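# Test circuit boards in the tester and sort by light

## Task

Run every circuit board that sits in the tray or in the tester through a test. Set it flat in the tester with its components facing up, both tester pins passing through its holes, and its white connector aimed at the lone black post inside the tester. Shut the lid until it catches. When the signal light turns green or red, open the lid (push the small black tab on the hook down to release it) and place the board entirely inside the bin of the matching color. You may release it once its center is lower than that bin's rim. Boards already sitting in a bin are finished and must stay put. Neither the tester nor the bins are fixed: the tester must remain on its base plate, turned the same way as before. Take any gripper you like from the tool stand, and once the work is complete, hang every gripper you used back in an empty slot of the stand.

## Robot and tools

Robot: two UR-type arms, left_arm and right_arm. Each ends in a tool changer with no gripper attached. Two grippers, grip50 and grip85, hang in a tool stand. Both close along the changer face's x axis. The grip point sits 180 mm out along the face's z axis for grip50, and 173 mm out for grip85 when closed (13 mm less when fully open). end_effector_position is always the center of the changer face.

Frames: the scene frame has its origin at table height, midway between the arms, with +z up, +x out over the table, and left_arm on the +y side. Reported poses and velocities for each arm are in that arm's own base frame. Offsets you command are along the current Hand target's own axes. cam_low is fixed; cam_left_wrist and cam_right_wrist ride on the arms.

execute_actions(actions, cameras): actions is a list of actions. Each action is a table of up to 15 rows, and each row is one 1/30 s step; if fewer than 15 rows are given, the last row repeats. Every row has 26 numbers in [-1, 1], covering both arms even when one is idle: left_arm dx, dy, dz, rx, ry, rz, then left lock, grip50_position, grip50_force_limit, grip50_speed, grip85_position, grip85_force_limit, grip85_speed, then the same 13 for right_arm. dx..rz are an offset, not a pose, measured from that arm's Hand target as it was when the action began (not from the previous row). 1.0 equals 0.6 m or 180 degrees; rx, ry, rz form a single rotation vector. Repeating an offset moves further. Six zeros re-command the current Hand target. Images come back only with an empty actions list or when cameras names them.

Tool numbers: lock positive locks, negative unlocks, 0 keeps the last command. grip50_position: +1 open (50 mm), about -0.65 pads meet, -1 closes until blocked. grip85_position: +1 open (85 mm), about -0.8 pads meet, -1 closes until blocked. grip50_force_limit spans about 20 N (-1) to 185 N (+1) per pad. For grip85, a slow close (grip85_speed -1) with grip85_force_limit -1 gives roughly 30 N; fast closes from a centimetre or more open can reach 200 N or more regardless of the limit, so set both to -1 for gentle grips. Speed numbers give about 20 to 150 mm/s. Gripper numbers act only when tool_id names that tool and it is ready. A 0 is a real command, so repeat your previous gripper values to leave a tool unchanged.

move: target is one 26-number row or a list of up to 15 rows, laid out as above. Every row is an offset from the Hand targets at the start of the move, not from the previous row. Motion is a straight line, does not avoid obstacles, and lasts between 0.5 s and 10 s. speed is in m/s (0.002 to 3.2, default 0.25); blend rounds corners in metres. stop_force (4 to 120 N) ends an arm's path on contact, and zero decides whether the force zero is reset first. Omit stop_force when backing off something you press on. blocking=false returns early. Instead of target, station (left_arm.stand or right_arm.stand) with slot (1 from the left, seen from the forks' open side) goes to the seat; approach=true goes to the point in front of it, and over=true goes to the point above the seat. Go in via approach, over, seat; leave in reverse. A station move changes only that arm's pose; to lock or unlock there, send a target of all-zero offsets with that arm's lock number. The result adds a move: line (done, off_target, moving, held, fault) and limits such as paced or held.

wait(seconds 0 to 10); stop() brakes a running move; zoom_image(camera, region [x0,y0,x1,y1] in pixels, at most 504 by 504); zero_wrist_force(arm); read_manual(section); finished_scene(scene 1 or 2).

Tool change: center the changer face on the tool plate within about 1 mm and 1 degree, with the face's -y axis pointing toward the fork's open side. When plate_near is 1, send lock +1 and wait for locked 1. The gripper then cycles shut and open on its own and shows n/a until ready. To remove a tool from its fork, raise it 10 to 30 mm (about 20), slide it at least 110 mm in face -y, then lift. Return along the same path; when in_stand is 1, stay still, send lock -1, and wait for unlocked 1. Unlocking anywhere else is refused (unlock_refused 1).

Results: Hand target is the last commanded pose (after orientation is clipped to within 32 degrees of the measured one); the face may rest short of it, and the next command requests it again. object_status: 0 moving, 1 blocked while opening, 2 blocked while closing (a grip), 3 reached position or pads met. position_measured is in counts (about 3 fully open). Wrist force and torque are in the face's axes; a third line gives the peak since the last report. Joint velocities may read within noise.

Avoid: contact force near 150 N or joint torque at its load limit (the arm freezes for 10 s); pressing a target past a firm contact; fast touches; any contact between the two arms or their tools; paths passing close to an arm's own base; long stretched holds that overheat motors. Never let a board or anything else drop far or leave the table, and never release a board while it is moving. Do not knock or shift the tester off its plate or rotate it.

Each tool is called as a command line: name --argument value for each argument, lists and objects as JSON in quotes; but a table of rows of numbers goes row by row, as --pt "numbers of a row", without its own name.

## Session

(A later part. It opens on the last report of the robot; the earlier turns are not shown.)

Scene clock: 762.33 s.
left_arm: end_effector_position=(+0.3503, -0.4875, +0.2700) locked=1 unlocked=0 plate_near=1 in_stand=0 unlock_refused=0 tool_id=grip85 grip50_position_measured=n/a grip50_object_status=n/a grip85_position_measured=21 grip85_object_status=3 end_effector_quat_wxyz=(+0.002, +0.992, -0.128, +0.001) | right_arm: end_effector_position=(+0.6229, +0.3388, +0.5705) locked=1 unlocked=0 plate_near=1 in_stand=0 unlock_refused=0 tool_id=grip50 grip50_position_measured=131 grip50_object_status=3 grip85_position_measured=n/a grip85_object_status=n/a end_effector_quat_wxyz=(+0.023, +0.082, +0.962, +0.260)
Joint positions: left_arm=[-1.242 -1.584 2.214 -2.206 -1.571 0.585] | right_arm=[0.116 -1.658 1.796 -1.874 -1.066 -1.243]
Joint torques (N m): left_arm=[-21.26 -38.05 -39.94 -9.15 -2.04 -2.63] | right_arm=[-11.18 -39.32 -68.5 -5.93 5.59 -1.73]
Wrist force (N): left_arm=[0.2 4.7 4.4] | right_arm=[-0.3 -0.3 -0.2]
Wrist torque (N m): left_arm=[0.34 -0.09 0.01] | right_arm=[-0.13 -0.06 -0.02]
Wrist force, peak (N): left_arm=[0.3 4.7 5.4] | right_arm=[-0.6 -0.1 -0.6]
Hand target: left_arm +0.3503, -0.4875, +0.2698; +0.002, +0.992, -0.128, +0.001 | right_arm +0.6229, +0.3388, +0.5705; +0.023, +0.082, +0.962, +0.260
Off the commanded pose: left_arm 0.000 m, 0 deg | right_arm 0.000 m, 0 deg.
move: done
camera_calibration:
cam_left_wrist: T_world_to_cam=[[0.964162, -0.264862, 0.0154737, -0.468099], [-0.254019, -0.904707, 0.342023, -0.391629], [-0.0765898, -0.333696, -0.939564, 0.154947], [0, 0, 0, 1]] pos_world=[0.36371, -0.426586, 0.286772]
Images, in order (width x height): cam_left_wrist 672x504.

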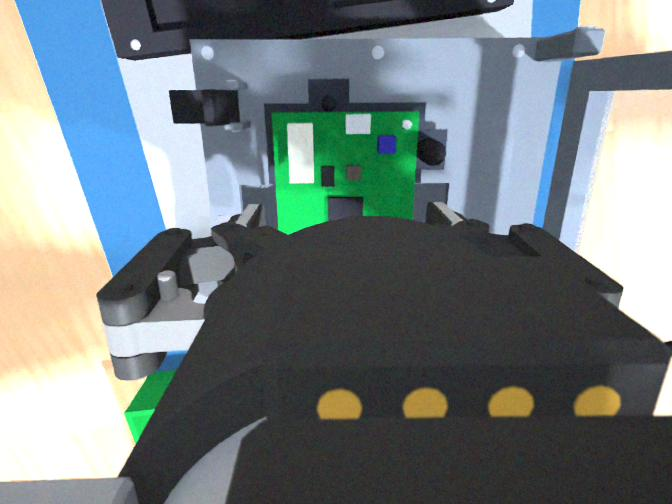

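move --target '[0,0,0.0340,0,0,0,0,1,-1,1,0.86,-1,-1,0,0,0,0,0,0,0,0.145,-1,-1,1,1,1]' --speed 0.04 --stop_force 8

move --target '[0,0,0,0,0,0,0,1,-1,1,-1,-1,-1,0,0,0,0,0,0,0,0.145,-1,-1,1,1,1]' --speed 0.04 --cameras '["cam_left_wrist"]'

Scene clock: 764.57 s.
left_arm: end_effector_position=(+0.3503, -0.4876, +0.2494) locked=1 unlocked=0 plate_near=1 in_stand=0 unlock_refused=0 tool_id=grip85 grip50_position_measured=n/a grip50_object_status=n/a grip85_position_measured=21 grip85_object_status=3 end_effector_quat_wxyz=(+0.002, +0.992, -0.128, +0.001) | right_arm: end_effector_position=(+0.6229, +0.3388, +0.5705) locked=1 unlocked=0 plate_near=1 in_stand=0 unlock_refused=0 tool_id=grip50 grip50_position_measured=131 grip50_object_status=3 grip85_position_measured=n/a grip85_object_status=n/a end_effector_quat_wxyz=(+0.023, +0.082, +0.962, +0.260)
Joint positions: left_arm=[-1.242 -1.558 2.234 -2.251 -1.571 0.585] | right_arm=[0.116 -1.658 1.796 -1.874 -1.066 -1.243]
Joint torques (N m): left_arm=[-13.33 -41.1 -37.51 -10.01 -1.1 -0.7] | right_arm=[-9.86 -40.1 -68.92 -5.97 5.68 -1.79]
Wrist force (N): left_arm=[0.5 4.0 4.4] | right_arm=[-0.7 -0.5 -0.2]
Wrist torque (N m): left_arm=[0.28 -0.10 0.01] | right_arm=[-0.15 -0.04 -0.02]
Wrist force, peak (N): left_arm=[0.1 4.3 6.1] | right_arm=[-0.6 -0.4 -0.4]
Hand target: left_arm +0.3503, -0.4876, +0.2494; +0.002, +0.992, -0.128, +0.001 | right_arm +0.6229, +0.3388, +0.5705; +0.023, +0.082, +0.962, +0.260
Off the commanded pose: left_arm 0.000 m, 0 deg | right_arm 0.000 m, 0 deg.
move: done

Scene clock: 765.33 s.
left_arm: end_effector_position=(+0.3503, -0.4876, +0.2494) locked=1 unlocked=0 plate_near=1 in_stand=0 unlock_refused=0 tool_id=grip85 grip50_position_measured=n/a grip50_object_status=n/a grip85_position_measured=46 grip85_object_status=2 end_effector_quat_wxyz=(+0.002, +0.992, -0.128, +0.001) | right_arm: end_effector_position=(+0.6229, +0.3388, +0.5705) locked=1 unlocked=0 plate_near=1 in_stand=0 unlock_refused=0 tool_id=grip50 grip50_position_measured=131 grip50_object_status=3 grip85_position_measured=n/a grip85_object_status=n/a end_effector_quat_wxyz=(+0.023, +0.082, +0.962, +0.260)
Joint positions: left_arm=[-1.242 -1.558 2.234 -2.251 -1.571 0.585] | right_arm=[0.116 -1.658 1.796 -1.874 -1.066 -1.243]
Joint torques (N m): left_arm=[-7.02 -42.4 -37.2 -5.16 -1.99 0.25] | right_arm=[-10.33 -39.35 -69.31 -5.84 5.62 -1.79]
Wrist force (N): left_arm=[6.2 -0.7 -10.3] | right_arm=[-0.4 -0.3 0.1]
Wrist torque (N m): left_arm=[1.23 1.17 -0.05] | right_arm=[-0.13 -0.06 -0.02]
Wrist force, peak (N): left_arm=[6.1 -0.6 -10.9] | right_arm=[-0.5 -0.5 -0.3]
Hand target: left_arm +0.3503, -0.4876, +0.2494; +0.002, +0.992, -0.128, +0.001 | right_arm +0.6229, +0.3388, +0.5705; +0.023, +0.082, +0.962, +0.260
Off the commanded pose: left_arm 0.000 m, 0 deg | right_arm 0.000 m, 0 deg.
move: done
camera_calibration:
cam_left_wrist: T_world_to_cam=[[0.964148, -0.264905, 0.0156223, -0.467859], [-0.254103, -0.904661, 0.342082, -0.384639], [-0.0764862, -0.333787, -0.93954, 0.135477], [0, 0, 0, 1]] pos_world=[0.36371, -0.426686, 0.266173]
Images, in order (width x height): cam_left_wrist 672x504.

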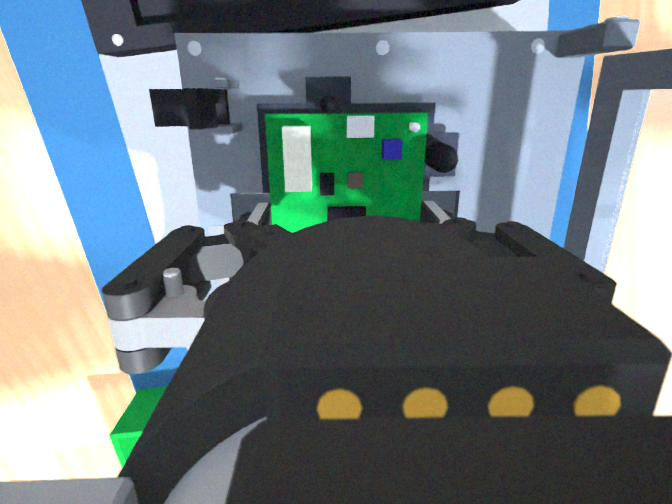

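move --target '[0,0,-0.0417,0,0,0,0,1,-1,1,-1,-1,-1,0,0,0,0,0,0,0,0.145,-1,-1,1,1,1]' --speed 0.03

move --target '[0,0,-0.1450,0,0,0,0,1,-1,1,-1,-1,-1,0,0,0,0,0,0,0,0.145,-1,-1,1,1,1]' --speed 0.12 --cameras '["cam_left_wrist","cam_low"]'

Scene clock: 767.50 s.
left_arm: end_effector_position=(+0.3503, -0.4875, +0.2743) locked=1 unlocked=0 plate_near=1 in_stand=0 unlock_refused=0 tool_id=grip85 grip50_position_measured=n/a grip50_object_status=n/a grip85_position_measured=46 grip85_object_status=2 end_effector_quat_wxyz=(+0.002, +0.992, -0.128, +0.001) | right_arm: end_effector_position=(+0.6229, +0.3388, +0.5705) locked=1 unlocked=0 plate_near=1 in_stand=0 unlock_refused=0 tool_id=grip50 grip50_position_measured=131 grip50_object_status=3 grip85_position_measured=n/a grip85_object_status=n/a end_effector_quat_wxyz=(+0.023, +0.082, +0.962, +0.260)
Joint positions: left_arm=[-1.242 -1.589 2.21 -2.197 -1.571 0.585] | right_arm=[0.116 -1.658 1.796 -1.874 -1.066 -1.243]
Joint torques (N m): left_arm=[10.44 -60.53 -60.52 -5.14 1.65 1.8] | right_arm=[-10.75 -39.85 -68.95 -5.84 5.68 -1.64]
Wrist force (N): left_arm=[0.5 3.6 4.1] | right_arm=[-0.2 -0.4 -0.1]
Wrist torque (N m): left_arm=[0.26 -0.11 0.03] | right_arm=[-0.13 -0.07 -0.03]
Wrist force, peak (N): left_arm=[9.5 8.0 11.8] | right_arm=[-0.6 -0.5 -0.2]
Hand target: left_arm +0.3503, -0.4874, +0.2744; +0.002, +0.992, -0.128, +0.001 | right_arm +0.6229, +0.3388, +0.5705; +0.023, +0.082, +0.962, +0.260
Off the commanded pose: left_arm 0.000 m, 0 deg | right_arm 0.000 m, 0 deg.
move: done

Scene clock: 768.83 s.
left_arm: end_effector_position=(+0.3502, -0.4870, +0.3613) locked=1 unlocked=0 plate_near=1 in_stand=0 unlock_refused=0 tool_id=grip85 grip50_position_measured=n/a grip50_object_status=n/a grip85_position_measured=46 grip85_object_status=2 end_effector_quat_wxyz=(+0.002, +0.992, -0.128, +0.001) | right_arm: end_effector_position=(+0.6229, +0.3388, +0.5705) locked=1 unlocked=0 plate_near=1 in_stand=0 unlock_refused=0 tool_id=grip50 grip50_position_measured=131 grip50_object_status=3 grip85_position_measured=n/a grip85_object_status=n/a end_effector_quat_wxyz=(+0.023, +0.082, +0.962, +0.260)
Joint positions: left_arm=[-1.242 -1.676 2.114 -2.013 -1.571 0.585] | right_arm=[0.116 -1.658 1.796 -1.874 -1.066 -1.243]
Joint torques (N m): left_arm=[-7.92 -61.33 -64.47 -5.88 1.5 -2.3] | right_arm=[-9.95 -39.82 -69.05 -5.93 5.31 -1.58]
Wrist force (N): left_arm=[0.3 3.9 3.8] | right_arm=[-0.3 -0.2 -0.1]
Wrist torque (N m): left_arm=[0.28 -0.09 0.00] | right_arm=[-0.13 -0.06 -0.03]
Wrist force, peak (N): left_arm=[0.3 3.7 6.7] | right_arm=[-0.5 -0.6 -0.2]
Hand target: left_arm +0.3501, -0.4870, +0.3614; +0.002, +0.992, -0.128, +0.001 | right_arm +0.6229, +0.3388, +0.5705; +0.023, +0.082, +0.962, +0.260
Off the commanded pose: left_arm 0.000 m, 0 deg | right_arm 0.000 m, 0 deg.
move: done
camera_calibration:
cam_left_wrist: T_world_to_cam=[[0.964162, -0.264862, 0.0154737, -0.469283], [-0.254019, -0.904707, 0.342023, -0.422428], [-0.0765898, -0.333696, -0.939564, 0.240889], [0, 0, 0, 1]] pos_world=[0.36361, -0.426086, 0.378072]
Images, in order (width x height): cam_low 672x504, cam_left_wrist 672x504.

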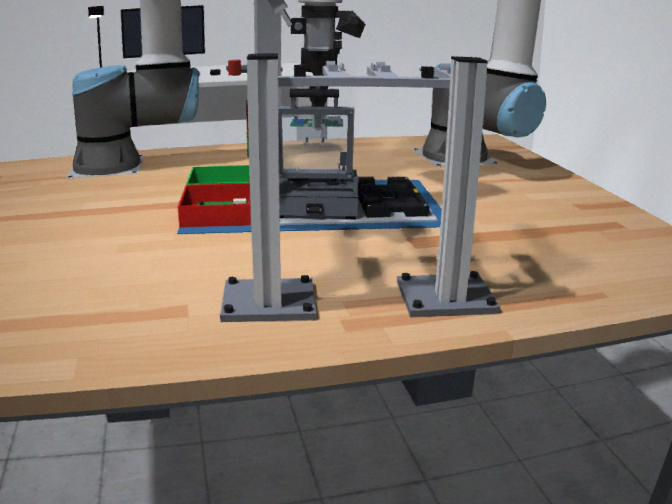

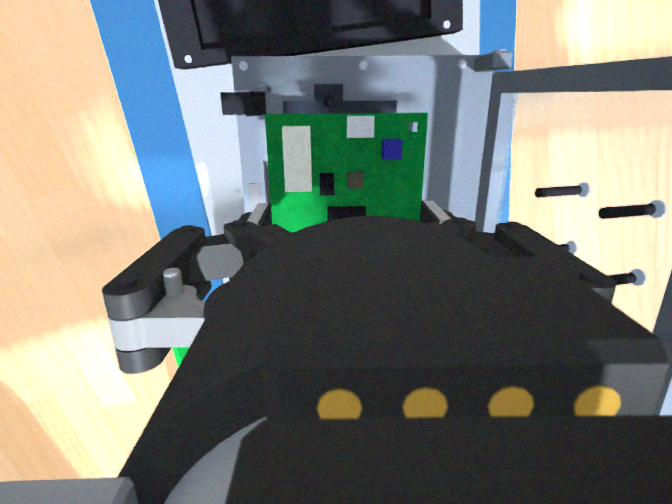

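move --target '[-0.1138,0.3487,0.05,0,0,-0.0347,0,1,-1,1,-1,-1,-1,0,0,0,0,0,0,0,0.145,-1,-1,1,1,1]' --speed 0.25 --cameras '["cam_left_wrist","cam_right_wrist"]'

Scene clock: 772.93 s.
left_arm: end_effector_position=(+0.2312, -0.6720, +0.3321) locked=1 unlocked=0 plate_near=1 in_stand=0 unlock_refused=0 tool_id=grip85 grip50_position_measured=n/a grip50_object_status=n/a grip85_position_measured=46 grip85_object_status=2 end_effector_quat_wxyz=(+0.002, +0.997, -0.074, +0.001) | right_arm: end_effector_position=(+0.6229, +0.3388, +0.5705) locked=1 unlocked=0 plate_near=1 in_stand=0 unlock_refused=0 tool_id=grip50 grip50_position_measured=131 grip50_object_status=3 grip85_position_measured=n/a grip85_object_status=n/a end_effector_quat_wxyz=(+0.023, +0.082, +0.962, +0.260)
Joint positions: left_arm=[-1.487 -1.464 1.959 -2.07 -1.57 0.231] | right_arm=[0.116 -1.658 1.796 -1.874 -1.066 -1.243]
Joint torques (N m): left_arm=[-25.58 -59.59 -65.03 -10.12 1.99 -2.88] | right_arm=[-10 -40.37 -68.66 -6.06 5.29 -1.55]
Wrist force (N): left_arm=[0.1 3.1 3.5] | right_arm=[-0.2 -0.5 -0.1]
Wrist torque (N m): left_arm=[0.20 -0.07 0.05] | right_arm=[-0.15 -0.07 -0.03]
Wrist force, peak (N): left_arm=[-2.2 7.2 4.6] | right_arm=[-0.7 -0.5 0.0]
Hand target: left_arm +0.2310, -0.6722, +0.3321; +0.002, +0.997, -0.074, +0.001 | right_arm +0.6229, +0.3388, +0.5705; +0.023, +0.082, +0.962, +0.260
Off the commanded pose: left_arm 0.000 m, 0 deg | right_arm 0.000 m, 0 deg.
move: done
camera_calibration:
cam_left_wrist: T_world_to_cam=[[0.987241, -0.158519, 0.0150673, -0.336842], [-0.15405, -0.92687, 0.342315, -0.64819], [-0.0402981, -0.340269, -0.939464, 0.129764], [0, 0, 0, 1]] pos_world=[0.23792, -0.61003, 0.348869]
cam_right_wrist: T_world_to_cam=[[-0.98917, 0.146768, 0.0011845, 0.574561], [0.0928044, 0.619178, 0.779748, -0.660194], [0.113709, 0.771413, -0.626093, 0.0629167], [0, 0, 0, 1]] pos_world=[0.622453, 0.275915, 0.553496]
Images, in order (width x height): cam_left_wrist 672x504, cam_right_wrist 672x504.

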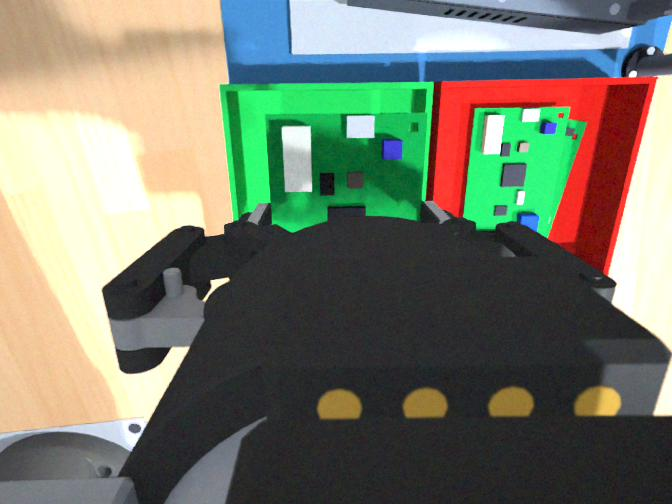

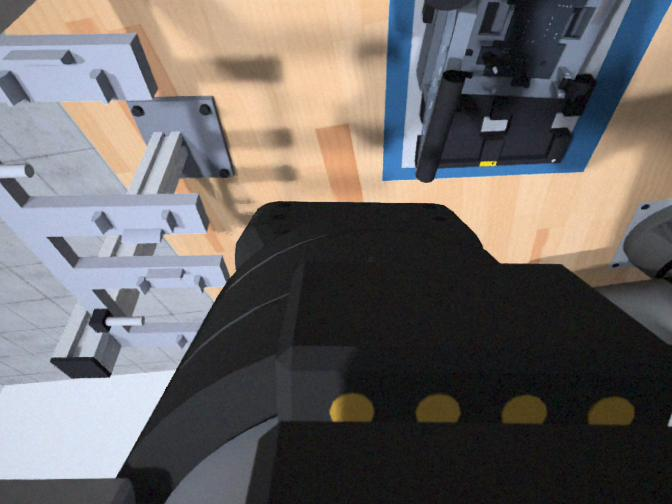

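move --target '[-0.0130,0,0.1118,0,0,0,0,1,-1,1,-1,-1,-1,0,0,0,0,0,0,0,0.145,-1,-1,1,1,1]' --speed 0.15 --cameras '["cam_left_wrist"]'

move --target '[0,0,0.1167,0,0,0,0,1,-1,1,-1,-1,-1,0,0,0,0,0,0,0,0.145,-1,-1,1,1,1]' --speed 0.04 --stop_force 5 --cameras '["cam_left_wrist"]'

Scene clock: 775.83 s.
left_arm: end_effector_position=(+0.2235, -0.6714, +0.2652) locked=1 unlocked=0 plate_near=1 in_stand=0 unlock_refused=0 tool_id=grip85 grip50_position_measured=n/a grip50_object_status=n/a grip85_position_measured=46 grip85_object_status=2 end_effector_quat_wxyz=(+0.002, +0.997, -0.074, +0.001) | right_arm: end_effector_position=(+0.6229, +0.3388, +0.5705) locked=1 unlocked=0 plate_near=1 in_stand=0 unlock_refused=0 tool_id=grip50 grip50_position_measured=131 grip50_object_status=3 grip85_position_measured=n/a grip85_object_status=n/a end_effector_quat_wxyz=(+0.023, +0.082, +0.962, +0.260)
Joint positions: left_arm=[-1.499 -1.406 2.028 -2.198 -1.57 0.22] | right_arm=[0.116 -1.658 1.796 -1.874 -1.066 -1.243]
Joint torques (N m): left_arm=[-22.71 -58.42 -40.32 -9.83 1.85 -2.4] | right_arm=[-10.35 -38.28 -68.71 -5.98 5.17 -1.7]
Wrist force (N): left_arm=[0.2 3.5 4.2] | right_arm=[-0.5 -0.1 -0.2]
Wrist torque (N m): left_arm=[0.27 -0.06 0.03] | right_arm=[-0.12 -0.05 -0.03]
Wrist force, peak (N): left_arm=[-0.2 3.3 7.0] | right_arm=[-0.4 -0.7 -0.4]
Hand target: left_arm +0.2234, -0.6714, +0.2650; +0.002, +0.997, -0.074, +0.001 | right_arm +0.6229, +0.3388, +0.5705; +0.023, +0.082, +0.962, +0.260
Off the commanded pose: left_arm 0.000 m, 0 deg | right_arm 0.000 m, 0 deg.
move: done
camera_calibration:
cam_left_wrist: T_world_to_cam=[[0.987256, -0.15843, 0.0150327, -0.328076], [-0.153955, -0.926886, 0.342317, -0.625951], [-0.0402998, -0.340269, -0.939464, 0.0668075], [0, 0, 0, 1]] pos_world=[0.230219, -0.60943, 0.281969]
Images, in order (width x height): cam_left_wrist 672x504.

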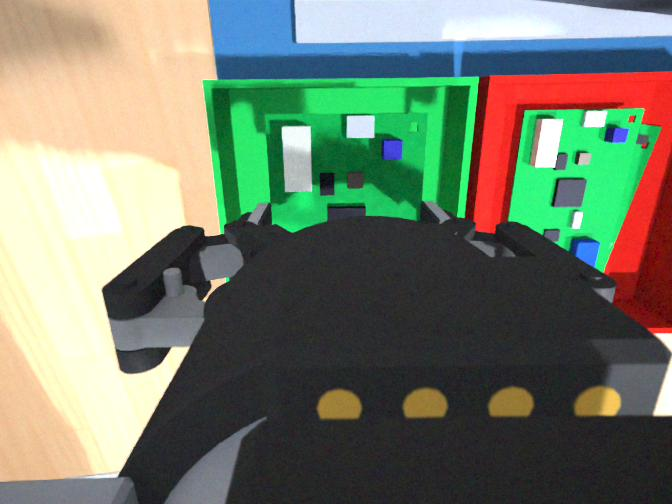

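Scene clock: 778.67 s.
left_arm: end_effector_position=(+0.2235, -0.6717, +0.1950) locked=1 unlocked=0 plate_near=1 in_stand=0 unlock_refused=0 tool_id=grip85 grip50_position_measured=n/a grip50_object_status=n/a grip85_position_measured=46 grip85_object_status=2 end_effector_quat_wxyz=(+0.002, +0.997, -0.074, +0.001) | right_arm: end_effector_position=(+0.6229, +0.3388, +0.5705) locked=1 unlocked=0 plate_near=1 in_stand=0 unlock_refused=0 tool_id=grip50 grip50_position_measured=131 grip50_object_status=3 grip85_position_measured=n/a grip85_object_status=n/a end_effector_quat_wxyz=(+0.023, +0.082, +0.962, +0.260)
Joint positions: left_arm=[-1.498 -1.323 2.081 -2.334 -1.57 0.22] | right_arm=[0.116 -1.658 1.796 -1.874 -1.066 -1.243]
Joint torques (N m): left_arm=[18.79 -61.81 -34.9 -10.35 1.79 2.31] | right_arm=[-10.7 -38.65 -68.74 -6.05 5.12 -1.71]
Wrist force (N): left_arm=[-0.3 3.5 3.6] | right_arm=[-0.3 -0.4 -0.2]
Wrist torque (N m): left_arm=[0.27 -0.03 0.06] | right_arm=[-0.14 -0.07 -0.02]
Wrist force, peak (N): left_arm=[0.1 3.6 5.0] | right_arm=[-0.7 -0.6 -0.2]
Hand target: left_arm +0.2235, -0.6717, +0.1950; +0.002, +0.997, -0.074, +0.001 | right_arm +0.6229, +0.3388, +0.5705; +0.023, +0.082, +0.962, +0.260
Off the commanded pose: left_arm 0.000 m, 0 deg | right_arm 0.000 m, 0 deg.
move: done
camera_calibration:
cam_left_wrist: T_world_to_cam=[[0.987256, -0.15843, 0.0150327, -0.327167], [-0.153955, -0.926886, 0.342317, -0.602183], [-0.0402998, -0.340269, -0.939464, 0.000759093], [0, 0, 0, 1]] pos_world=[0.230319, -0.60973, 0.211769]
Images, in order (width x height): cam_left_wrist 672x504.

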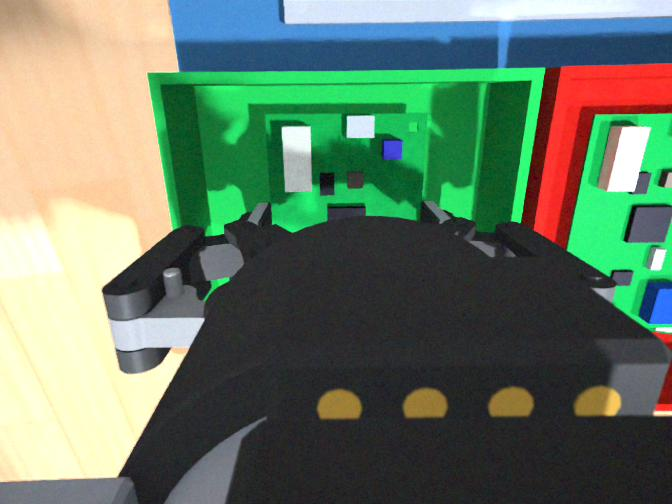

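move --target '[0,0,0.025,0,0,0,0,1,-1,1,-1,-1,-1,0,0,0,0,0,0,0,0.145,-1,-1,1,1,1]' --speed 0.015 --stop_force 4

Scene clock: 780.77 s.
left_arm: end_effector_position=(+0.2236, -0.6717, +0.1906) locked=1 unlocked=0 plate_near=1 in_stand=0 unlock_refused=0 tool_id=grip85 grip50_position_measured=n/a grip50_object_status=n/a grip85_position_measured=46 grip85_object_status=2 end_effector_quat_wxyz=(+0.002, +0.997, -0.074, +0.001) | right_arm: end_effector_position=(+0.6229, +0.3388, +0.5705) locked=1 unlocked=0 plate_near=1 in_stand=0 unlock_refused=0 tool_id=grip50 grip50_position_measured=131 grip50_object_status=3 grip85_position_measured=n/a grip85_object_status=n/a end_effector_quat_wxyz=(+0.023, +0.082, +0.962, +0.260)
Joint positions: left_arm=[-1.498 -1.317 2.084 -2.343 -1.57 0.22] | right_arm=[0.116 -1.658 1.796 -1.874 -1.066 -1.243]
Joint torques (N m): left_arm=[12.55 -79.72 -53.76 -4.81 1.62 2.06] | right_arm=[-9.5 -39.93 -68.98 -6.13 4.87 -1.72]
Wrist force (N): left_arm=[-0.3 4.1 -0.9] | right_arm=[-0.4 -0.3 -0.4]
Wrist torque (N m): left_arm=[0.27 -0.22 0.04] | right_arm=[-0.13 -0.06 -0.02]
Wrist force, peak (N): left_arm=[-1.0 -0.8 -16.7] | right_arm=[-0.8 -0.4 0.0]
Hand target: left_arm +0.2236, -0.6717, +0.1906; +0.002, +0.997, -0.074, +0.001 (not the last commanded pose) | right_arm +0.6229, +0.3388, +0.5705; +0.023, +0.082, +0.962, +0.260
Off the commanded pose: left_arm 0.011 m, 0 deg | right_arm 0.000 m, 0 deg.
move: contact (left_arm)

Release and lift.

move --target '[0,0,0,0,0,0,0,1,-1,1,0.82,-1,-1,0,0,0,0,0,0,0,0.145,-1,-1,1,1,1]' --speed 0.04

move --target '[0,0,-0.08,0,0,0,0,1,-1,1,0.82,-1,-1,0,0,0,0,0,0,0,0.145,-1,-1,1,1,1]' --speed 0.06

move --target '[0,0,-0.26,0,0,0,0,1,-1,1,0.82,-1,-1,0,0,0,0,0,0,0,0.145,-1,-1,1,1,1]' --speed 0.25 --cameras '["cam_left_wrist"]'

Scene clock: 782.30 s.
left_arm: end_effector_position=(+0.2236, -0.6717, +0.1906) locked=1 unlocked=0 plate_near=1 in_stand=0 unlock_refused=0 tool_id=grip85 grip50_position_measured=n/a grip50_object_status=n/a grip85_position_measured=26 grip85_object_status=0 end_effector_quat_wxyz=(+0.002, +0.997, -0.074, +0.001) | right_arm: end_effector_position=(+0.6229, +0.3388, +0.5705) locked=1 unlocked=0 plate_near=1 in_stand=0 unlock_refused=0 tool_id=grip50 grip50_position_measured=131 grip50_object_status=3 grip85_position_measured=n/a grip85_object_status=n/a end_effector_quat_wxyz=(+0.023, +0.082, +0.962, +0.260)
Joint positions: left_arm=[-1.498 -1.317 2.084 -2.343 -1.57 0.22] | right_arm=[0.116 -1.658 1.796 -1.874 -1.066 -1.243]
Joint torques (N m): left_arm=[7.06 -80.14 -54.17 -6.42 1.31 1.72] | right_arm=[-11.01 -39.24 -68.47 -6.07 4.74 -1.58]
Wrist force (N): left_arm=[-0.2 3.4 3.4] | right_arm=[-0.3 -0.2 -0.1]
Wrist torque (N m): left_arm=[0.26 -0.03 0.05] | right_arm=[-0.13 -0.06 -0.02]
Wrist force, peak (N): left_arm=[0.1 3.6 3.7] | right_arm=[-0.7 -0.6 -0.3]
Hand target: left_arm +0.2236, -0.6717, +0.1906; +0.002, +0.997, -0.074, +0.001 | right_arm +0.6229, +0.3388, +0.5705; +0.023, +0.082, +0.962, +0.260
Off the commanded pose: left_arm 0.000 m, 0 deg | right_arm 0.000 m, 0 deg.
move: done

Scene clock: 783.60 s.
left_arm: end_effector_position=(+0.2235, -0.6715, +0.2384) locked=1 unlocked=0 plate_near=1 in_stand=0 unlock_refused=0 tool_id=grip85 grip50_position_measured=n/a grip50_object_status=n/a grip85_position_measured=26 grip85_object_status=3 end_effector_quat_wxyz=(+0.002, +0.997, -0.074, +0.001) | right_arm: end_effector_position=(+0.6229, +0.3388, +0.5705) locked=1 unlocked=0 plate_near=1 in_stand=0 unlock_refused=0 tool_id=grip50 grip50_position_measured=131 grip50_object_status=3 grip85_position_measured=n/a grip85_object_status=n/a end_effector_quat_wxyz=(+0.023, +0.082, +0.962, +0.260)
Joint positions: left_arm=[-1.498 -1.376 2.05 -2.25 -1.57 0.22] | right_arm=[0.116 -1.658 1.796 -1.874 -1.066 -1.243]
Joint torques (N m): left_arm=[-18.58 -80.04 -58.73 -5.27 0.45 -2.21] | right_arm=[-10.25 -39.42 -68.61 -6.25 4.86 -1.75]
Wrist force (N): left_arm=[0.1 3.2 3.6] | right_arm=[-0.3 -0.3 -0.2]
Wrist torque (N m): left_arm=[0.24 -0.05 0.03] | right_arm=[-0.13 -0.07 -0.02]
Wrist force, peak (N): left_arm=[-0.4 3.1 5.2] | right_arm=[-0.5 -0.6 -0.3]
Hand target: left_arm +0.2235, -0.6715, +0.2386; +0.002, +0.997, -0.074, +0.001 | right_arm +0.6229, +0.3388, +0.5705; +0.023, +0.082, +0.962, +0.260
Off the commanded pose: left_arm 0.000 m, 0 deg | right_arm 0.000 m, 0 deg.
move: done

Scene clock: 784.93 s.
left_arm: end_effector_position=(+0.2232, -0.6708, +0.3944) locked=1 unlocked=0 plate_near=1 in_stand=0 unlock_refused=0 tool_id=grip85 grip50_position_measured=n/a grip50_object_status=n/a grip85_position_measured=26 grip85_object_status=3 end_effector_quat_wxyz=(+0.002, +0.997, -0.074, +0.001) | right_arm: end_effector_position=(+0.6229, +0.3388, +0.5705) locked=1 unlocked=0 plate_near=1 in_stand=0 unlock_refused=0 tool_id=grip50 grip50_position_measured=131 grip50_object_status=3 grip85_position_measured=n/a grip85_object_status=n/a end_effector_quat_wxyz=(+0.023, +0.082, +0.962, +0.260)
Joint positions: left_arm=[-1.499 -1.516 1.895 -1.955 -1.569 0.22] | right_arm=[0.116 -1.658 1.796 -1.874 -1.066 -1.243]
Joint torques (N m): left_arm=[-22.57 -71.86 -64.75 -6.43 -1.59 -2.87] | right_arm=[-10.55 -39.9 -68.55 -6.13 4.77 -1.64]
Wrist force (N): left_arm=[0.1 3.1 3.4] | right_arm=[-0.4 -0.4 0.2]
Wrist torque (N m): left_arm=[0.20 -0.06 0.04] | right_arm=[-0.14 -0.06 -0.02]
Wrist force, peak (N): left_arm=[0.6 3.5 8.1] | right_arm=[-0.7 -0.5 -0.1]
Hand target: left_arm +0.2232, -0.6708, +0.3946; +0.002, +0.997, -0.074, +0.001 | right_arm +0.6229, +0.3388, +0.5705; +0.023, +0.082, +0.962, +0.260
Off the commanded pose: left_arm 0.000 m, 0 deg | right_arm 0.000 m, 0 deg.
move: done
camera_calibration:
cam_left_wrist: T_world_to_cam=[[0.98726, -0.158395, 0.0151248, -0.329743], [-0.153954, -0.926891, 0.342303, -0.669651], [-0.0402, -0.34027, -0.939468, 0.188361], [0, 0, 0, 1]] pos_world=[0.230019, -0.608829, 0.411169]
Images, in order (width x height): cam_left_wrist 672x504.

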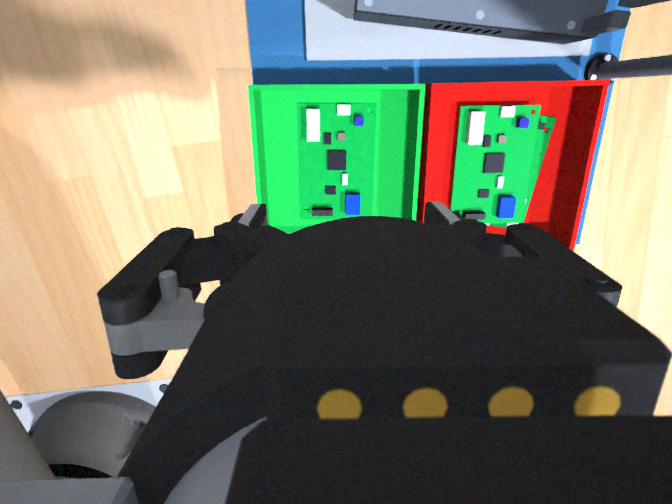

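move --target '[0.10,-0.05,-0.04,0,0,0,0,1,-1,1,-1,-1,-1,0,0,0,0,0,0,0,0.145,-1,-1,1,1,1]' --speed 0.2 --cameras '["cam_left_wrist"]'

zoom_image --camera "cam_left_wrist" --region '[180, 0, 600, 220]'

Scene clock: 792.50 s.
left_arm: end_effector_position=(+0.2869, -0.6498, +0.4186) locked=1 unlocked=0 plate_near=1 in_stand=0 unlock_refused=0 tool_id=grip85 grip50_position_measured=n/a grip50_object_status=n/a grip85_position_measured=231 grip85_object_status=3 end_effector_quat_wxyz=(+0.002, +0.997, -0.074, +0.001) | right_arm: end_effector_position=(+0.6229, +0.3388, +0.5705) locked=1 unlocked=0 plate_near=1 in_stand=0 unlock_refused=0 tool_id=grip50 grip50_position_measured=131 grip50_object_status=3 grip85_position_measured=n/a grip85_object_status=n/a end_effector_quat_wxyz=(+0.023, +0.082, +0.962, +0.260)
Joint positions: left_arm=[-1.403 -1.525 1.86 -1.91 -1.57 0.315] | right_arm=[0.116 -1.658 1.796 -1.874 -1.066 -1.243]
Joint torques (N m): left_arm=[19.28 -55.79 -66.97 -5.44 -2.46 2.29] | right_arm=[-10.16 -38.8 -68.34 -6.1 4.25 -1.7]
Wrist force (N): left_arm=[0.4 3.5 3.6] | right_arm=[-0.5 -0.4 -0.2]
Wrist torque (N m): left_arm=[0.23 -0.08 -0.25] | right_arm=[-0.13 -0.05 -0.02]
Wrist force, peak (N): left_arm=[-3.0 4.9 4.3] | right_arm=[-0.7 -0.7 -0.2]
Hand target: left_arm +0.2869, -0.6498, +0.4186; +0.002, +0.997, -0.074, +0.001 | right_arm +0.6229, +0.3388, +0.5705; +0.023, +0.082, +0.962, +0.260
Off the commanded pose: left_arm 0.000 m, 0 deg | right_arm 0.000 m, 0 deg.
move: done
camera_calibration:
cam_left_wrist: T_world_to_cam=[[0.987256, -0.15843, 0.0150327, -0.389649], [-0.153955, -0.926886, 0.342317, -0.648631], [-0.0402998, -0.340269, -0.939464, 0.220736], [0, 0, 0, 1]] pos_world=[0.293719, -0.58783, 0.435269]
Images, in order (width x height): cam_left_wrist 672x504.

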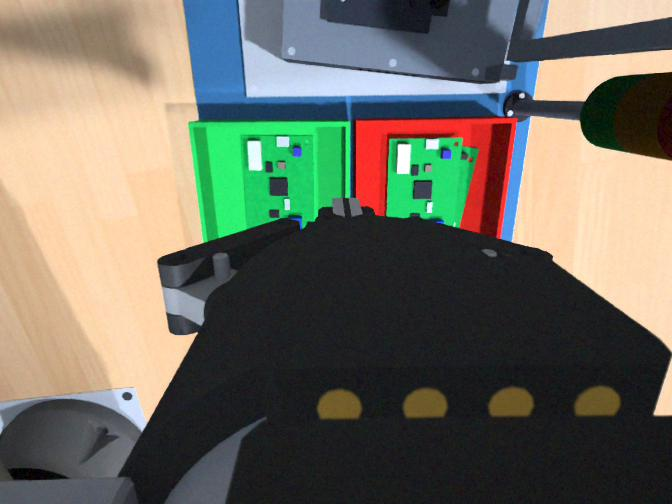

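Scaled by 1.200.

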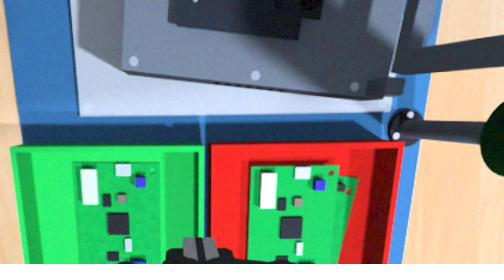

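move --pt "-0.1734 -0.1846 0.0977 0 0 0 0 1 -1 1 -1 -1 -1 0 0 0 0 0 0 0 0.145 -1 -1 1 1 1" --pt "-0.1734 -0.1846 0.3360 0 0 0 0 1 -1 1 -1 -1 -1 0 0 0 0 0 0 0 0.145 -1 -1 1 1 1" --speed 0.2 --blend 0.02 --cameras '["cam_left_wrist"]'

move --target '[0.10,0,0,0,0,0,0,1,-1,1,-1,-1,-1,0,0,0,0,0,0,0,0.145,-1,-1,1,1,1]' --speed 0.03 --stop_force 4 --cameras '["cam_left_wrist"]'

Scene clock: 799.00 s.
left_arm: end_effector_position=(+0.2006, -0.5259, +0.2164) locked=1 unlocked=0 plate_near=1 in_stand=0 unlock_refused=0 tool_id=grip85 grip50_position_measured=n/a grip50_object_status=n/a grip85_position_measured=231 grip85_object_status=3 end_effector_quat_wxyz=(+0.002, +0.997, -0.074, +0.001) | right_arm: end_effector_position=(+0.6229, +0.3388, +0.5705) locked=1 unlocked=0 plate_near=1 in_stand=0 unlock_refused=0 tool_id=grip50 grip50_position_measured=131 grip50_object_status=3 grip85_position_measured=n/a grip85_object_status=n/a end_effector_quat_wxyz=(+0.023, +0.082, +0.962, +0.260)
Joint positions: left_arm=[-1.521 -1.575 2.328 -2.328 -1.569 0.197] | right_arm=[0.116 -1.658 1.796 -1.874 -1.066 -1.243]
Joint torques (N m): left_arm=[17.87 -39.69 -35.44 -10.64 -0.32 2.59] | right_arm=[-10.79 -39.56 -68.18 -6.09 4.02 -1.52]
Wrist force (N): left_arm=[0.3 3.7 3.9] | right_arm=[-0.5 -0.4 -0.2]
Wrist torque (N m): left_arm=[0.27 -0.08 -0.05] | right_arm=[-0.14 -0.05 -0.02]
Wrist force, peak (N): left_arm=[0.2 2.9 7.7] | right_arm=[-0.4 -0.6 -0.6]
Hand target: left_arm +0.2006, -0.5259, +0.2163; +0.002, +0.997, -0.074, +0.001 | right_arm +0.6229, +0.3388, +0.5705; +0.023, +0.082, +0.962, +0.260
Off the commanded pose: left_arm 0.000 m, 0 deg | right_arm 0.000 m, 0 deg.
move: done
camera_calibration:
cam_left_wrist: T_world_to_cam=[[0.987259, -0.1584, 0.0151101, -0.281786], [-0.153957, -0.926923, 0.342216, -0.477887], [-0.0402012, -0.340182, -0.9395, 0.0695807], [0, 0, 0, 1]] pos_world=[0.207419, -0.463929, 0.23317]
Images, in order (width x height): cam_left_wrist 672x504.

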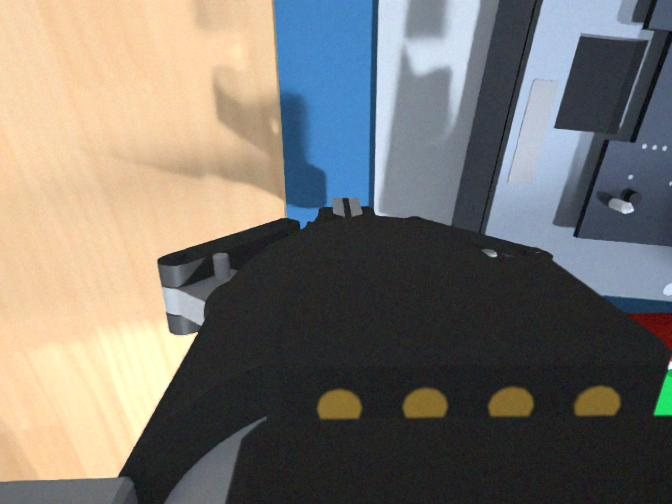

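Scene clock: 801.80 s.
left_arm: end_effector_position=(+0.2460, -0.5326, +0.2164) locked=1 unlocked=0 plate_near=1 in_stand=0 unlock_refused=0 tool_id=grip85 grip50_position_measured=n/a grip50_object_status=n/a grip85_position_measured=231 grip85_object_status=3 end_effector_quat_wxyz=(+0.002, +0.997, -0.074, +0.001) | right_arm: end_effector_position=(+0.6229, +0.3388, +0.5705) locked=1 unlocked=0 plate_near=1 in_stand=0 unlock_refused=0 tool_id=grip50 grip50_position_measured=131 grip50_object_status=3 grip85_position_measured=n/a grip85_object_status=n/a end_effector_quat_wxyz=(+0.023, +0.082, +0.962, +0.260)
Joint positions: left_arm=[-1.44 -1.535 2.287 -2.327 -1.57 0.279] | right_arm=[0.116 -1.658 1.796 -1.874 -1.066 -1.243]
Joint torques (N m): left_arm=[-21.27 -59.33 -36.31 -10 1.85 -2.43] | right_arm=[-10.05 -38.82 -68.29 -6.27 3.83 -1.5]
Wrist force (N): left_arm=[-1.4 2.9 3.0] | right_arm=[-0.3 0.1 -0.3]
Wrist torque (N m): left_arm=[0.19 0.04 0.01] | right_arm=[-0.11 -0.07 -0.02]
Wrist force, peak (N): left_arm=[-15.0 3.4 1.9] | right_arm=[-0.7 -0.4 -0.2]
Hand target: left_arm +0.2460, -0.5326, +0.2164; +0.002, +0.997, -0.074, +0.001 (not the last commanded pose) | right_arm +0.6229, +0.3388, +0.5705; +0.023, +0.082, +0.962, +0.260
Off the commanded pose: left_arm 0.014 m, 0 deg | right_arm 0.000 m, 0 deg.
move: contact (left_arm)
camera_calibration:
cam_left_wrist: T_world_to_cam=[[0.98726, -0.158395, 0.0151248, -0.32767], [-0.153954, -0.926891, 0.342303, -0.477114], [-0.0402, -0.34027, -0.939468, 0.0690773], [0, 0, 0, 1]] pos_world=[0.252819, -0.470629, 0.233169]
Images, in order (width x height): cam_left_wrist 672x504.

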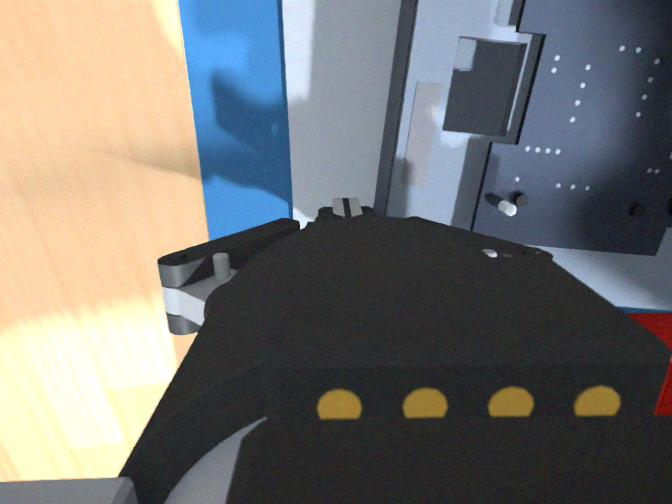

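move --target '[0.0183,0,0,0,0,0,0,1,-1,1,-1,-1,-1,0,0,0,0,0,0,0,0.145,-1,-1,1,1,1]' --speed 0.02 --stop_force 45 --cameras '["cam_left_wrist","cam_low"]'

Scene clock: 804.07 s.
left_arm: end_effector_position=(+0.2569, -0.5342, +0.2164) locked=1 unlocked=0 plate_near=1 in_stand=0 unlock_refused=0 tool_id=grip85 grip50_position_measured=n/a grip50_object_status=n/a grip85_position_measured=231 grip85_object_status=3 end_effector_quat_wxyz=(+0.002, +0.997, -0.074, +0.001) | right_arm: end_effector_position=(+0.6229, +0.3388, +0.5705) locked=1 unlocked=0 plate_near=1 in_stand=0 unlock_refused=0 tool_id=grip50 grip50_position_measured=131 grip50_object_status=3 grip85_position_measured=n/a grip85_object_status=n/a end_effector_quat_wxyz=(+0.023, +0.082, +0.962, +0.260)
Joint positions: left_arm=[-1.421 -1.525 2.276 -2.326 -1.57 0.297] | right_arm=[0.116 -1.658 1.796 -1.874 -1.066 -1.243]
Joint torques (N m): left_arm=[26.17 -43.6 -58.23 -6.42 1.56 2.23] | right_arm=[-10.72 -40.35 -67.86 -6.09 3.85 -1.46]
Wrist force (N): left_arm=[-12.9 4.0 2.9] | right_arm=[-0.4 -0.5 -0.2]
Wrist torque (N m): left_arm=[0.00 -2.02 -0.14] | right_arm=[-0.14 -0.06 -0.02]
Wrist force, peak (N): left_arm=[-15.6 2.7 2.0] | right_arm=[-0.7 -0.6 0.0]
Hand target: left_arm +0.2569, -0.5342, +0.2164; +0.002, +0.997, -0.074, +0.001 | right_arm +0.6229, +0.3388, +0.5705; +0.023, +0.082, +0.962, +0.260
Off the commanded pose: left_arm 0.000 m, 0 deg | right_arm 0.000 m, 0 deg.
move: done
camera_calibration:
cam_left_wrist: T_world_to_cam=[[0.98726, -0.158395, 0.0151248, -0.338586], [-0.153954, -0.926891, 0.342303, -0.476935], [-0.0402, -0.34027, -0.939468, 0.068967], [0, 0, 0, 1]] pos_world=[0.263619, -0.472229, 0.233169]
Images, in order (width x height): cam_low 672x504, cam_left_wrist 672x504.

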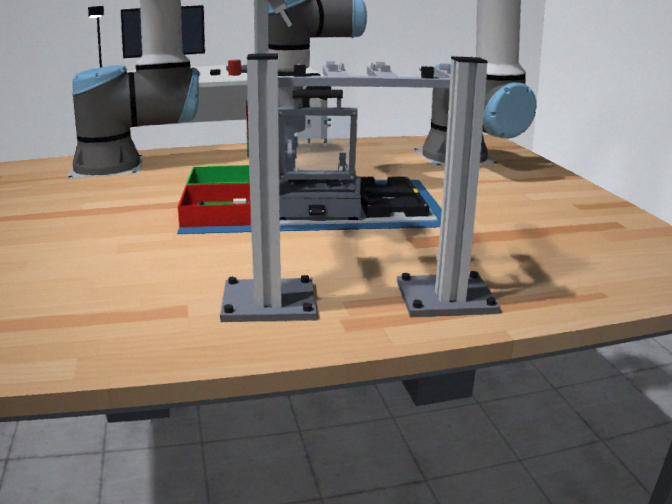

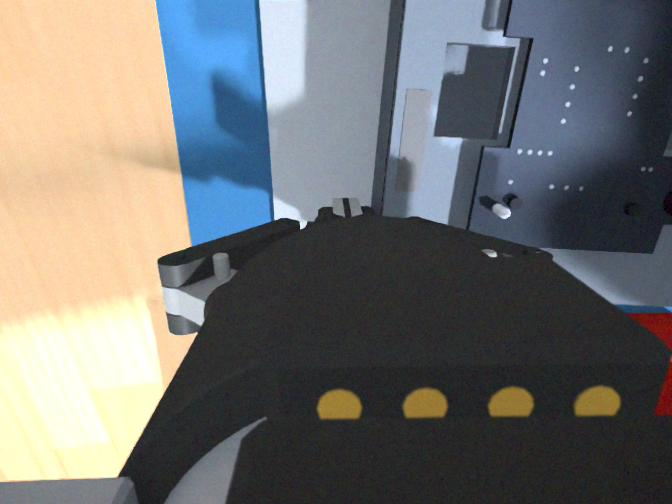

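move --pt "-0.0667 0 -0.02 0 0 0 0 1 -1 1 -1 -1 -1 0 0 0 0 0 0 0 0.145 -1 -1 1 1 1" --pt "-0.0667 0 -0.34 0 0 0 0 1 -1 1 -1 -1 -1 0 0 0 0 0 0 0 0.145 -1 -1 1 1 1" --speed 0.2 --blend 0.01 --cameras '["cam_left_wrist"]'

Scene clock: 808.70 s.
left_arm: end_effector_position=(+0.2170, -0.5274, +0.4201) locked=1 unlocked=0 plate_near=1 in_stand=0 unlock_refused=0 tool_id=grip85 grip50_position_measured=n/a grip50_object_status=n/a grip85_position_measured=231 grip85_object_status=3 end_effector_quat_wxyz=(+0.002, +0.997, -0.074, +0.001) | right_arm: end_effector_position=(+0.6229, +0.3388, +0.5705) locked=1 unlocked=0 plate_near=1 in_stand=0 unlock_refused=0 tool_id=grip50 grip50_position_measured=131 grip50_object_status=3 grip85_position_measured=n/a grip85_object_status=n/a end_effector_quat_wxyz=(+0.023, +0.082, +0.962, +0.260)
Joint positions: left_arm=[-1.491 -1.771 2.082 -1.886 -1.57 0.227] | right_arm=[0.116 -1.658 1.796 -1.874 -1.066 -1.243]
Joint torques (N m): left_arm=[-22.43 -49.59 -68.71 -4.88 1.16 -2.65] | right_arm=[-10.57 -40.08 -68.14 -6.68 3.8 -1.69]
Wrist force (N): left_arm=[-1.9 1.9 3.2] | right_arm=[-0.2 -0.2 -0.3]
Wrist torque (N m): left_arm=[0.13 0.08 0.02] | right_arm=[-0.13 -0.08 -0.02]
Wrist force, peak (N): left_arm=[-13.2 3.8 3.2] | right_arm=[-0.7 -0.4 -0.2]
Hand target: left_arm +0.2170, -0.5274, +0.4203; +0.002, +0.997, -0.074, +0.001 | right_arm +0.6229, +0.3388, +0.5705; +0.023, +0.082, +0.962, +0.260
Off the commanded pose: left_arm 0.000 m, 0 deg | right_arm 0.000 m, 0 deg.
move: done
camera_calibration:
cam_left_wrist: T_world_to_cam=[[0.98726, -0.158393, 0.0151241, -0.301197], [-0.153952, -0.926891, 0.342303, -0.546502], [-0.0402, -0.34027, -0.939468, 0.261047], [0, 0, 0, 1]] pos_world=[0.223719, -0.465429, 0.436869]
Images, in order (width x height): cam_left_wrist 672x504.

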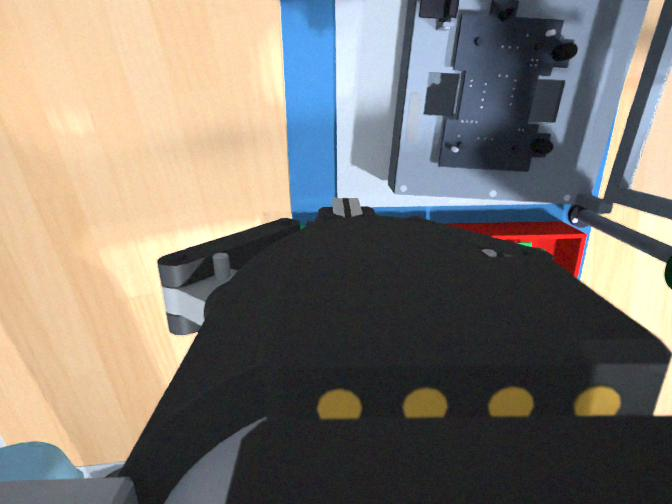

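move --pt "0.0758 -0.4283 0 0 0 0 0 1 -1 1 -1 -1 -1 0 0 0 0 0 0 0 0.145 -1 -1 1 1 1" --pt "0.4879 -0.4900 0 0 0 0 0 1 -1 1 -1 -1 -1 0 0 0 0 0 0 0 0.145 -1 -1 1 1 1" --speed 0.35 --blend 0.05

move --station "left_arm.stand" --slot 1 --approach true --speed 0.25 --cameras '["all"]'

Scene clock: 812.10 s.
left_arm: end_effector_position=(+0.5496, -0.2796, +0.4197) locked=1 unlocked=0 plate_near=1 in_stand=0 unlock_refused=0 tool_id=grip85 grip50_position_measured=n/a grip50_object_status=n/a grip85_position_measured=231 grip85_object_status=3 end_effector_quat_wxyz=(+0.002, +0.997, -0.074, +0.001) | right_arm: end_effector_position=(+0.6229, +0.3388, +0.5705) locked=1 unlocked=0 plate_near=1 in_stand=0 unlock_refused=0 tool_id=grip50 grip50_position_measured=131 grip50_object_status=3 grip85_position_measured=n/a grip85_object_status=n/a end_effector_quat_wxyz=(+0.023, +0.082, +0.962, +0.260)
Joint positions: left_arm=[-0.756 -1.686 2.012 -1.901 -1.573 0.962] | right_arm=[0.116 -1.658 1.796 -1.874 -1.066 -1.243]
Joint torques (N m): left_arm=[22.36 -34.92 -68.39 -10.07 -2.37 2.76] | right_arm=[-11.13 -40.24 -67.56 -6.29 3.77 -1.48]
Wrist force (N): left_arm=[-2.0 2.2 3.5] | right_arm=[-0.1 -0.5 0.1]
Wrist torque (N m): left_arm=[0.16 0.09 -0.30] | right_arm=[-0.15 -0.08 -0.02]
Wrist force, peak (N): left_arm=[-2.5 7.4 2.7] | right_arm=[-0.7 -0.4 -0.5]
Hand target: left_arm +0.5498, -0.2796, +0.4197; +0.002, +0.997, -0.074, +0.001 | right_arm +0.6229, +0.3388, +0.5705; +0.023, +0.082, +0.962, +0.260
Off the commanded pose: left_arm 0.000 m, 0 deg | right_arm 0.000 m, 0 deg.
move: done

Scene clock: 815.93 s.
left_arm: end_effector_position=(+0.5887, -0.3978, +0.3831) locked=1 unlocked=0 plate_near=1 in_stand=0 unlock_refused=0 tool_id=grip85 grip50_position_measured=n/a grip50_object_status=n/a grip85_position_measured=231 grip85_object_status=3 end_effector_quat_wxyz=(+0.002, +0.763, +0.646, +0.000) | right_arm: end_effector_position=(+0.6229, +0.3388, +0.5705) locked=1 unlocked=0 plate_near=1 in_stand=0 unlock_refused=0 tool_id=grip50 grip50_position_measured=131 grip50_object_status=3 grip85_position_measured=n/a grip85_object_status=n/a end_effector_quat_wxyz=(+0.023, +0.082, +0.962, +0.260)
Joint positions: left_arm=[-0.842 -1.503 1.902 -1.973 -1.572 -0.676] | right_arm=[0.116 -1.658 1.796 -1.874 -1.066 -1.243]
Joint torques (N m): left_arm=[-22.28 -54.63 -66.91 -9.99 1.68 -4.02] | right_arm=[-9.7 -40.37 -67.66 -6.28 3.5 -1.52]
Wrist force (N): left_arm=[-1.5 1.6 3.2] | right_arm=[-0.4 -0.3 0.0]
Wrist torque (N m): left_arm=[0.06 0.03 0.00] | right_arm=[-0.13 -0.06 -0.02]
Wrist force, peak (N): left_arm=[-2.5 2.2 3.4] | right_arm=[-0.7 -0.4 0.2]
Hand target: left_arm +0.5887, -0.3978, +0.3831; +0.002, +0.763, +0.646, +0.000 | right_arm +0.6229, +0.3388, +0.5705; +0.023, +0.082, +0.962, +0.260
Tool commands: left_gripper/lock=+0.0 left_gripper/grip50_position=+1.0 left_gripper/grip50_force_limit=-1.0 left_gripper/grip50_speed=+1.0 left_gripper/grip85_position=-1.0 left_gripper/grip85_force_limit=-1.0 left_gripper/grip85_speed=-1.0 right_gripper/lock=+0.0 right_gripper/grip50_position=+0.145 right_gripper/grip50_force_limit=-1.0 right_gripper/grip50_speed=-1.0 right_gripper/grip85_position=+1.0 right_gripper/grip85_force_limit=+1.0 right_gripper/grip85_speed=+1.0
Off the commanded pose: left_arm 0.000 m, 0 deg.
move: done; to station left_arm.stand, slot 1, approach point
camera_calibration:
cam_left_wrist: T_world_to_cam=[[0.17584, 0.984368, 0.0100393, 0.287098], [0.925087, -0.168721, 0.340216, -0.689244], [0.336591, -0.0505363, -0.940294, 0.179134], [0, 0, 0, 1]] pos_world=[0.526833, -0.389847, 0.400048]
cam_right_wrist: T_world_to_cam=[[-0.98917, 0.146768, 0.0011845, 0.574561], [0.0928044, 0.619178, 0.779748, -0.660194], [0.113709, 0.771413, -0.626093, 0.0629167], [0, 0, 0, 1]] pos_world=[0.622453, 0.275915, 0.553496]

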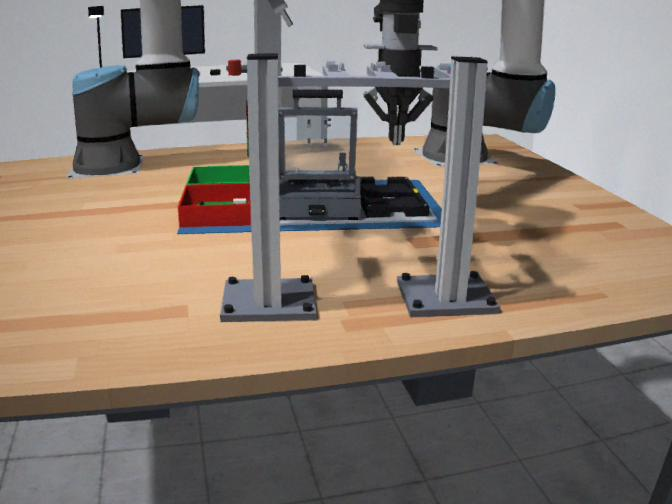

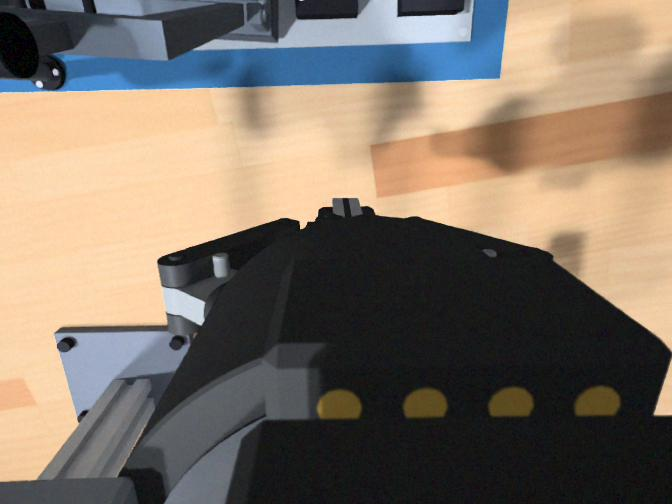

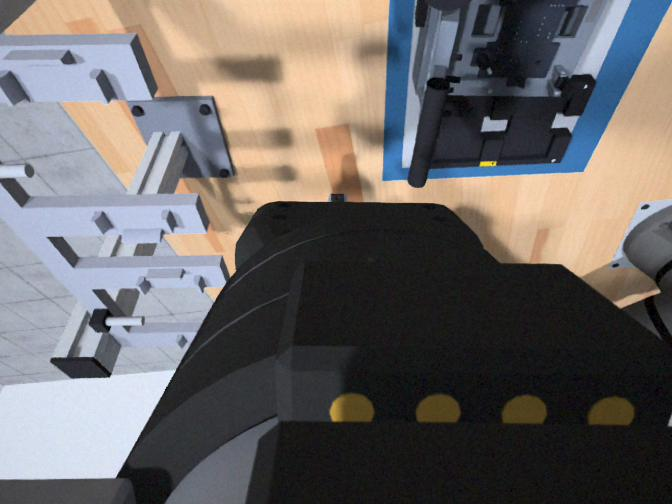

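move --station "left_arm.stand" --slot 1 --over true --speed 0.1

move --station "left_arm.stand" --slot 1 --speed 0.04 --stop_force 25

Scene clock: 818.53 s.
left_arm: end_effector_position=(+0.7266, -0.4205, +0.3834) locked=1 unlocked=0 plate_near=1 in_stand=0 unlock_refused=0 tool_id=grip85 grip50_position_measured=n/a grip50_object_status=n/a grip85_position_measured=231 grip85_object_status=3 end_effector_quat_wxyz=(+0.002, +0.763, +0.646, +0.000) | right_arm: end_effector_position=(+0.6229, +0.3388, +0.5705) locked=1 unlocked=0 plate_near=1 in_stand=0 unlock_refused=0 tool_id=grip50 grip50_position_measured=131 grip50_object_status=3 grip85_position_measured=n/a grip85_object_status=n/a end_effector_quat_wxyz=(+0.023, +0.082, +0.962, +0.260)
Joint positions: left_arm=[-0.733 -1.297 1.656 -1.933 -1.572 -0.569] | right_arm=[0.116 -1.658 1.796 -1.874 -1.066 -1.243]
Joint torques (N m): left_arm=[18.97 -74.69 -66.38 -5.3 -2.16 1.91] | right_arm=[-11.23 -40.81 -67.27 -6.33 3.22 -1.39]
Wrist force (N): left_arm=[-1.4 1.9 3.8] | right_arm=[-0.4 -0.2 -0.3]
Wrist torque (N m): left_arm=[0.11 0.02 -0.24] | right_arm=[-0.13 -0.06 -0.02]
Wrist force, peak (N): left_arm=[-1.5 3.8 3.4] | right_arm=[-0.6 -0.6 -0.2]
Hand target: left_arm +0.7268, -0.4206, +0.3834; +0.002, +0.763, +0.646, +0.000 | right_arm +0.6229, +0.3388, +0.5705; +0.023, +0.082, +0.962, +0.260
Tool commands: left_gripper/lock=+0.0 left_gripper/grip50_position=+1.0 left_gripper/grip50_force_limit=-1.0 left_gripper/grip50_speed=+1.0 left_gripper/grip85_position=-1.0 left_gripper/grip85_force_limit=-1.0 left_gripper/grip85_speed=-1.0 right_gripper/lock=+0.0 right_gripper/grip50_position=+0.145 right_gripper/grip50_force_limit=-1.0 right_gripper/grip50_speed=-1.0 right_gripper/grip85_position=+1.0 right_gripper/grip85_force_limit=+1.0 right_gripper/grip85_speed=+1.0
Off the commanded pose: left_arm 0.000 m, 0 deg.
move: done; to station left_arm.stand, slot 1, over the seat

Scene clock: 820.37 s.
left_arm: end_effector_position=(+0.7268, -0.4206, +0.3614) locked=1 unlocked=0 plate_near=1 in_stand=1 unlock_refused=0 tool_id=grip85 grip50_position_measured=n/a grip50_object_status=n/a grip85_position_measured=231 grip85_object_status=3 end_effector_quat_wxyz=(+0.002, +0.763, +0.646, +0.000) | right_arm: end_effector_position=(+0.6229, +0.3388, +0.5705) locked=1 unlocked=0 plate_near=1 in_stand=0 unlock_refused=0 tool_id=grip50 grip50_position_measured=131 grip50_object_status=3 grip85_position_measured=n/a grip85_object_status=n/a end_effector_quat_wxyz=(+0.023, +0.082, +0.962, +0.260)
Joint positions: left_arm=[-0.733 -1.283 1.679 -1.97 -1.572 -0.568] | right_arm=[0.116 -1.658 1.796 -1.874 -1.066 -1.243]
Joint torques (N m): left_arm=[18.19 -57.62 -34.99 -9.45 -1.34 2.17] | right_arm=[-10.48 -38.56 -67.37 -6.57 3.29 -1.57]
Wrist force (N): left_arm=[0.2 -5.6 -22.2] | right_arm=[-0.3 -0.6 -0.1]
Wrist torque (N m): left_arm=[0.51 1.53 -0.65] | right_arm=[-0.15 -0.06 -0.03]
Wrist force, peak (N): left_arm=[-0.1 -5.7 -22.6] | right_arm=[-0.4 -0.4 -0.5]
Hand target: left_arm +0.7268, -0.4206, +0.3614; +0.002, +0.763, +0.646, +0.000 | right_arm +0.6229, +0.3388, +0.5705; +0.023, +0.082, +0.962, +0.260
Tool commands: left_gripper/lock=+0.0 left_gripper/grip50_position=+1.0 left_gripper/grip50_force_limit=-1.0 left_gripper/grip50_speed=+1.0 left_gripper/grip85_position=-1.0 left_gripper/grip85_force_limit=-1.0 left_gripper/grip85_speed=-1.0 right_gripper/lock=+0.0 right_gripper/grip50_position=+0.145 right_gripper/grip50_force_limit=-1.0 right_gripper/grip50_speed=-1.0 right_gripper/grip85_position=+1.0 right_gripper/grip85_force_limit=+1.0 right_gripper/grip85_speed=+1.0
Off the commanded pose: left_arm 0.000 m, 0 deg.
move: contact (left_arm); to station left_arm.stand, slot 1


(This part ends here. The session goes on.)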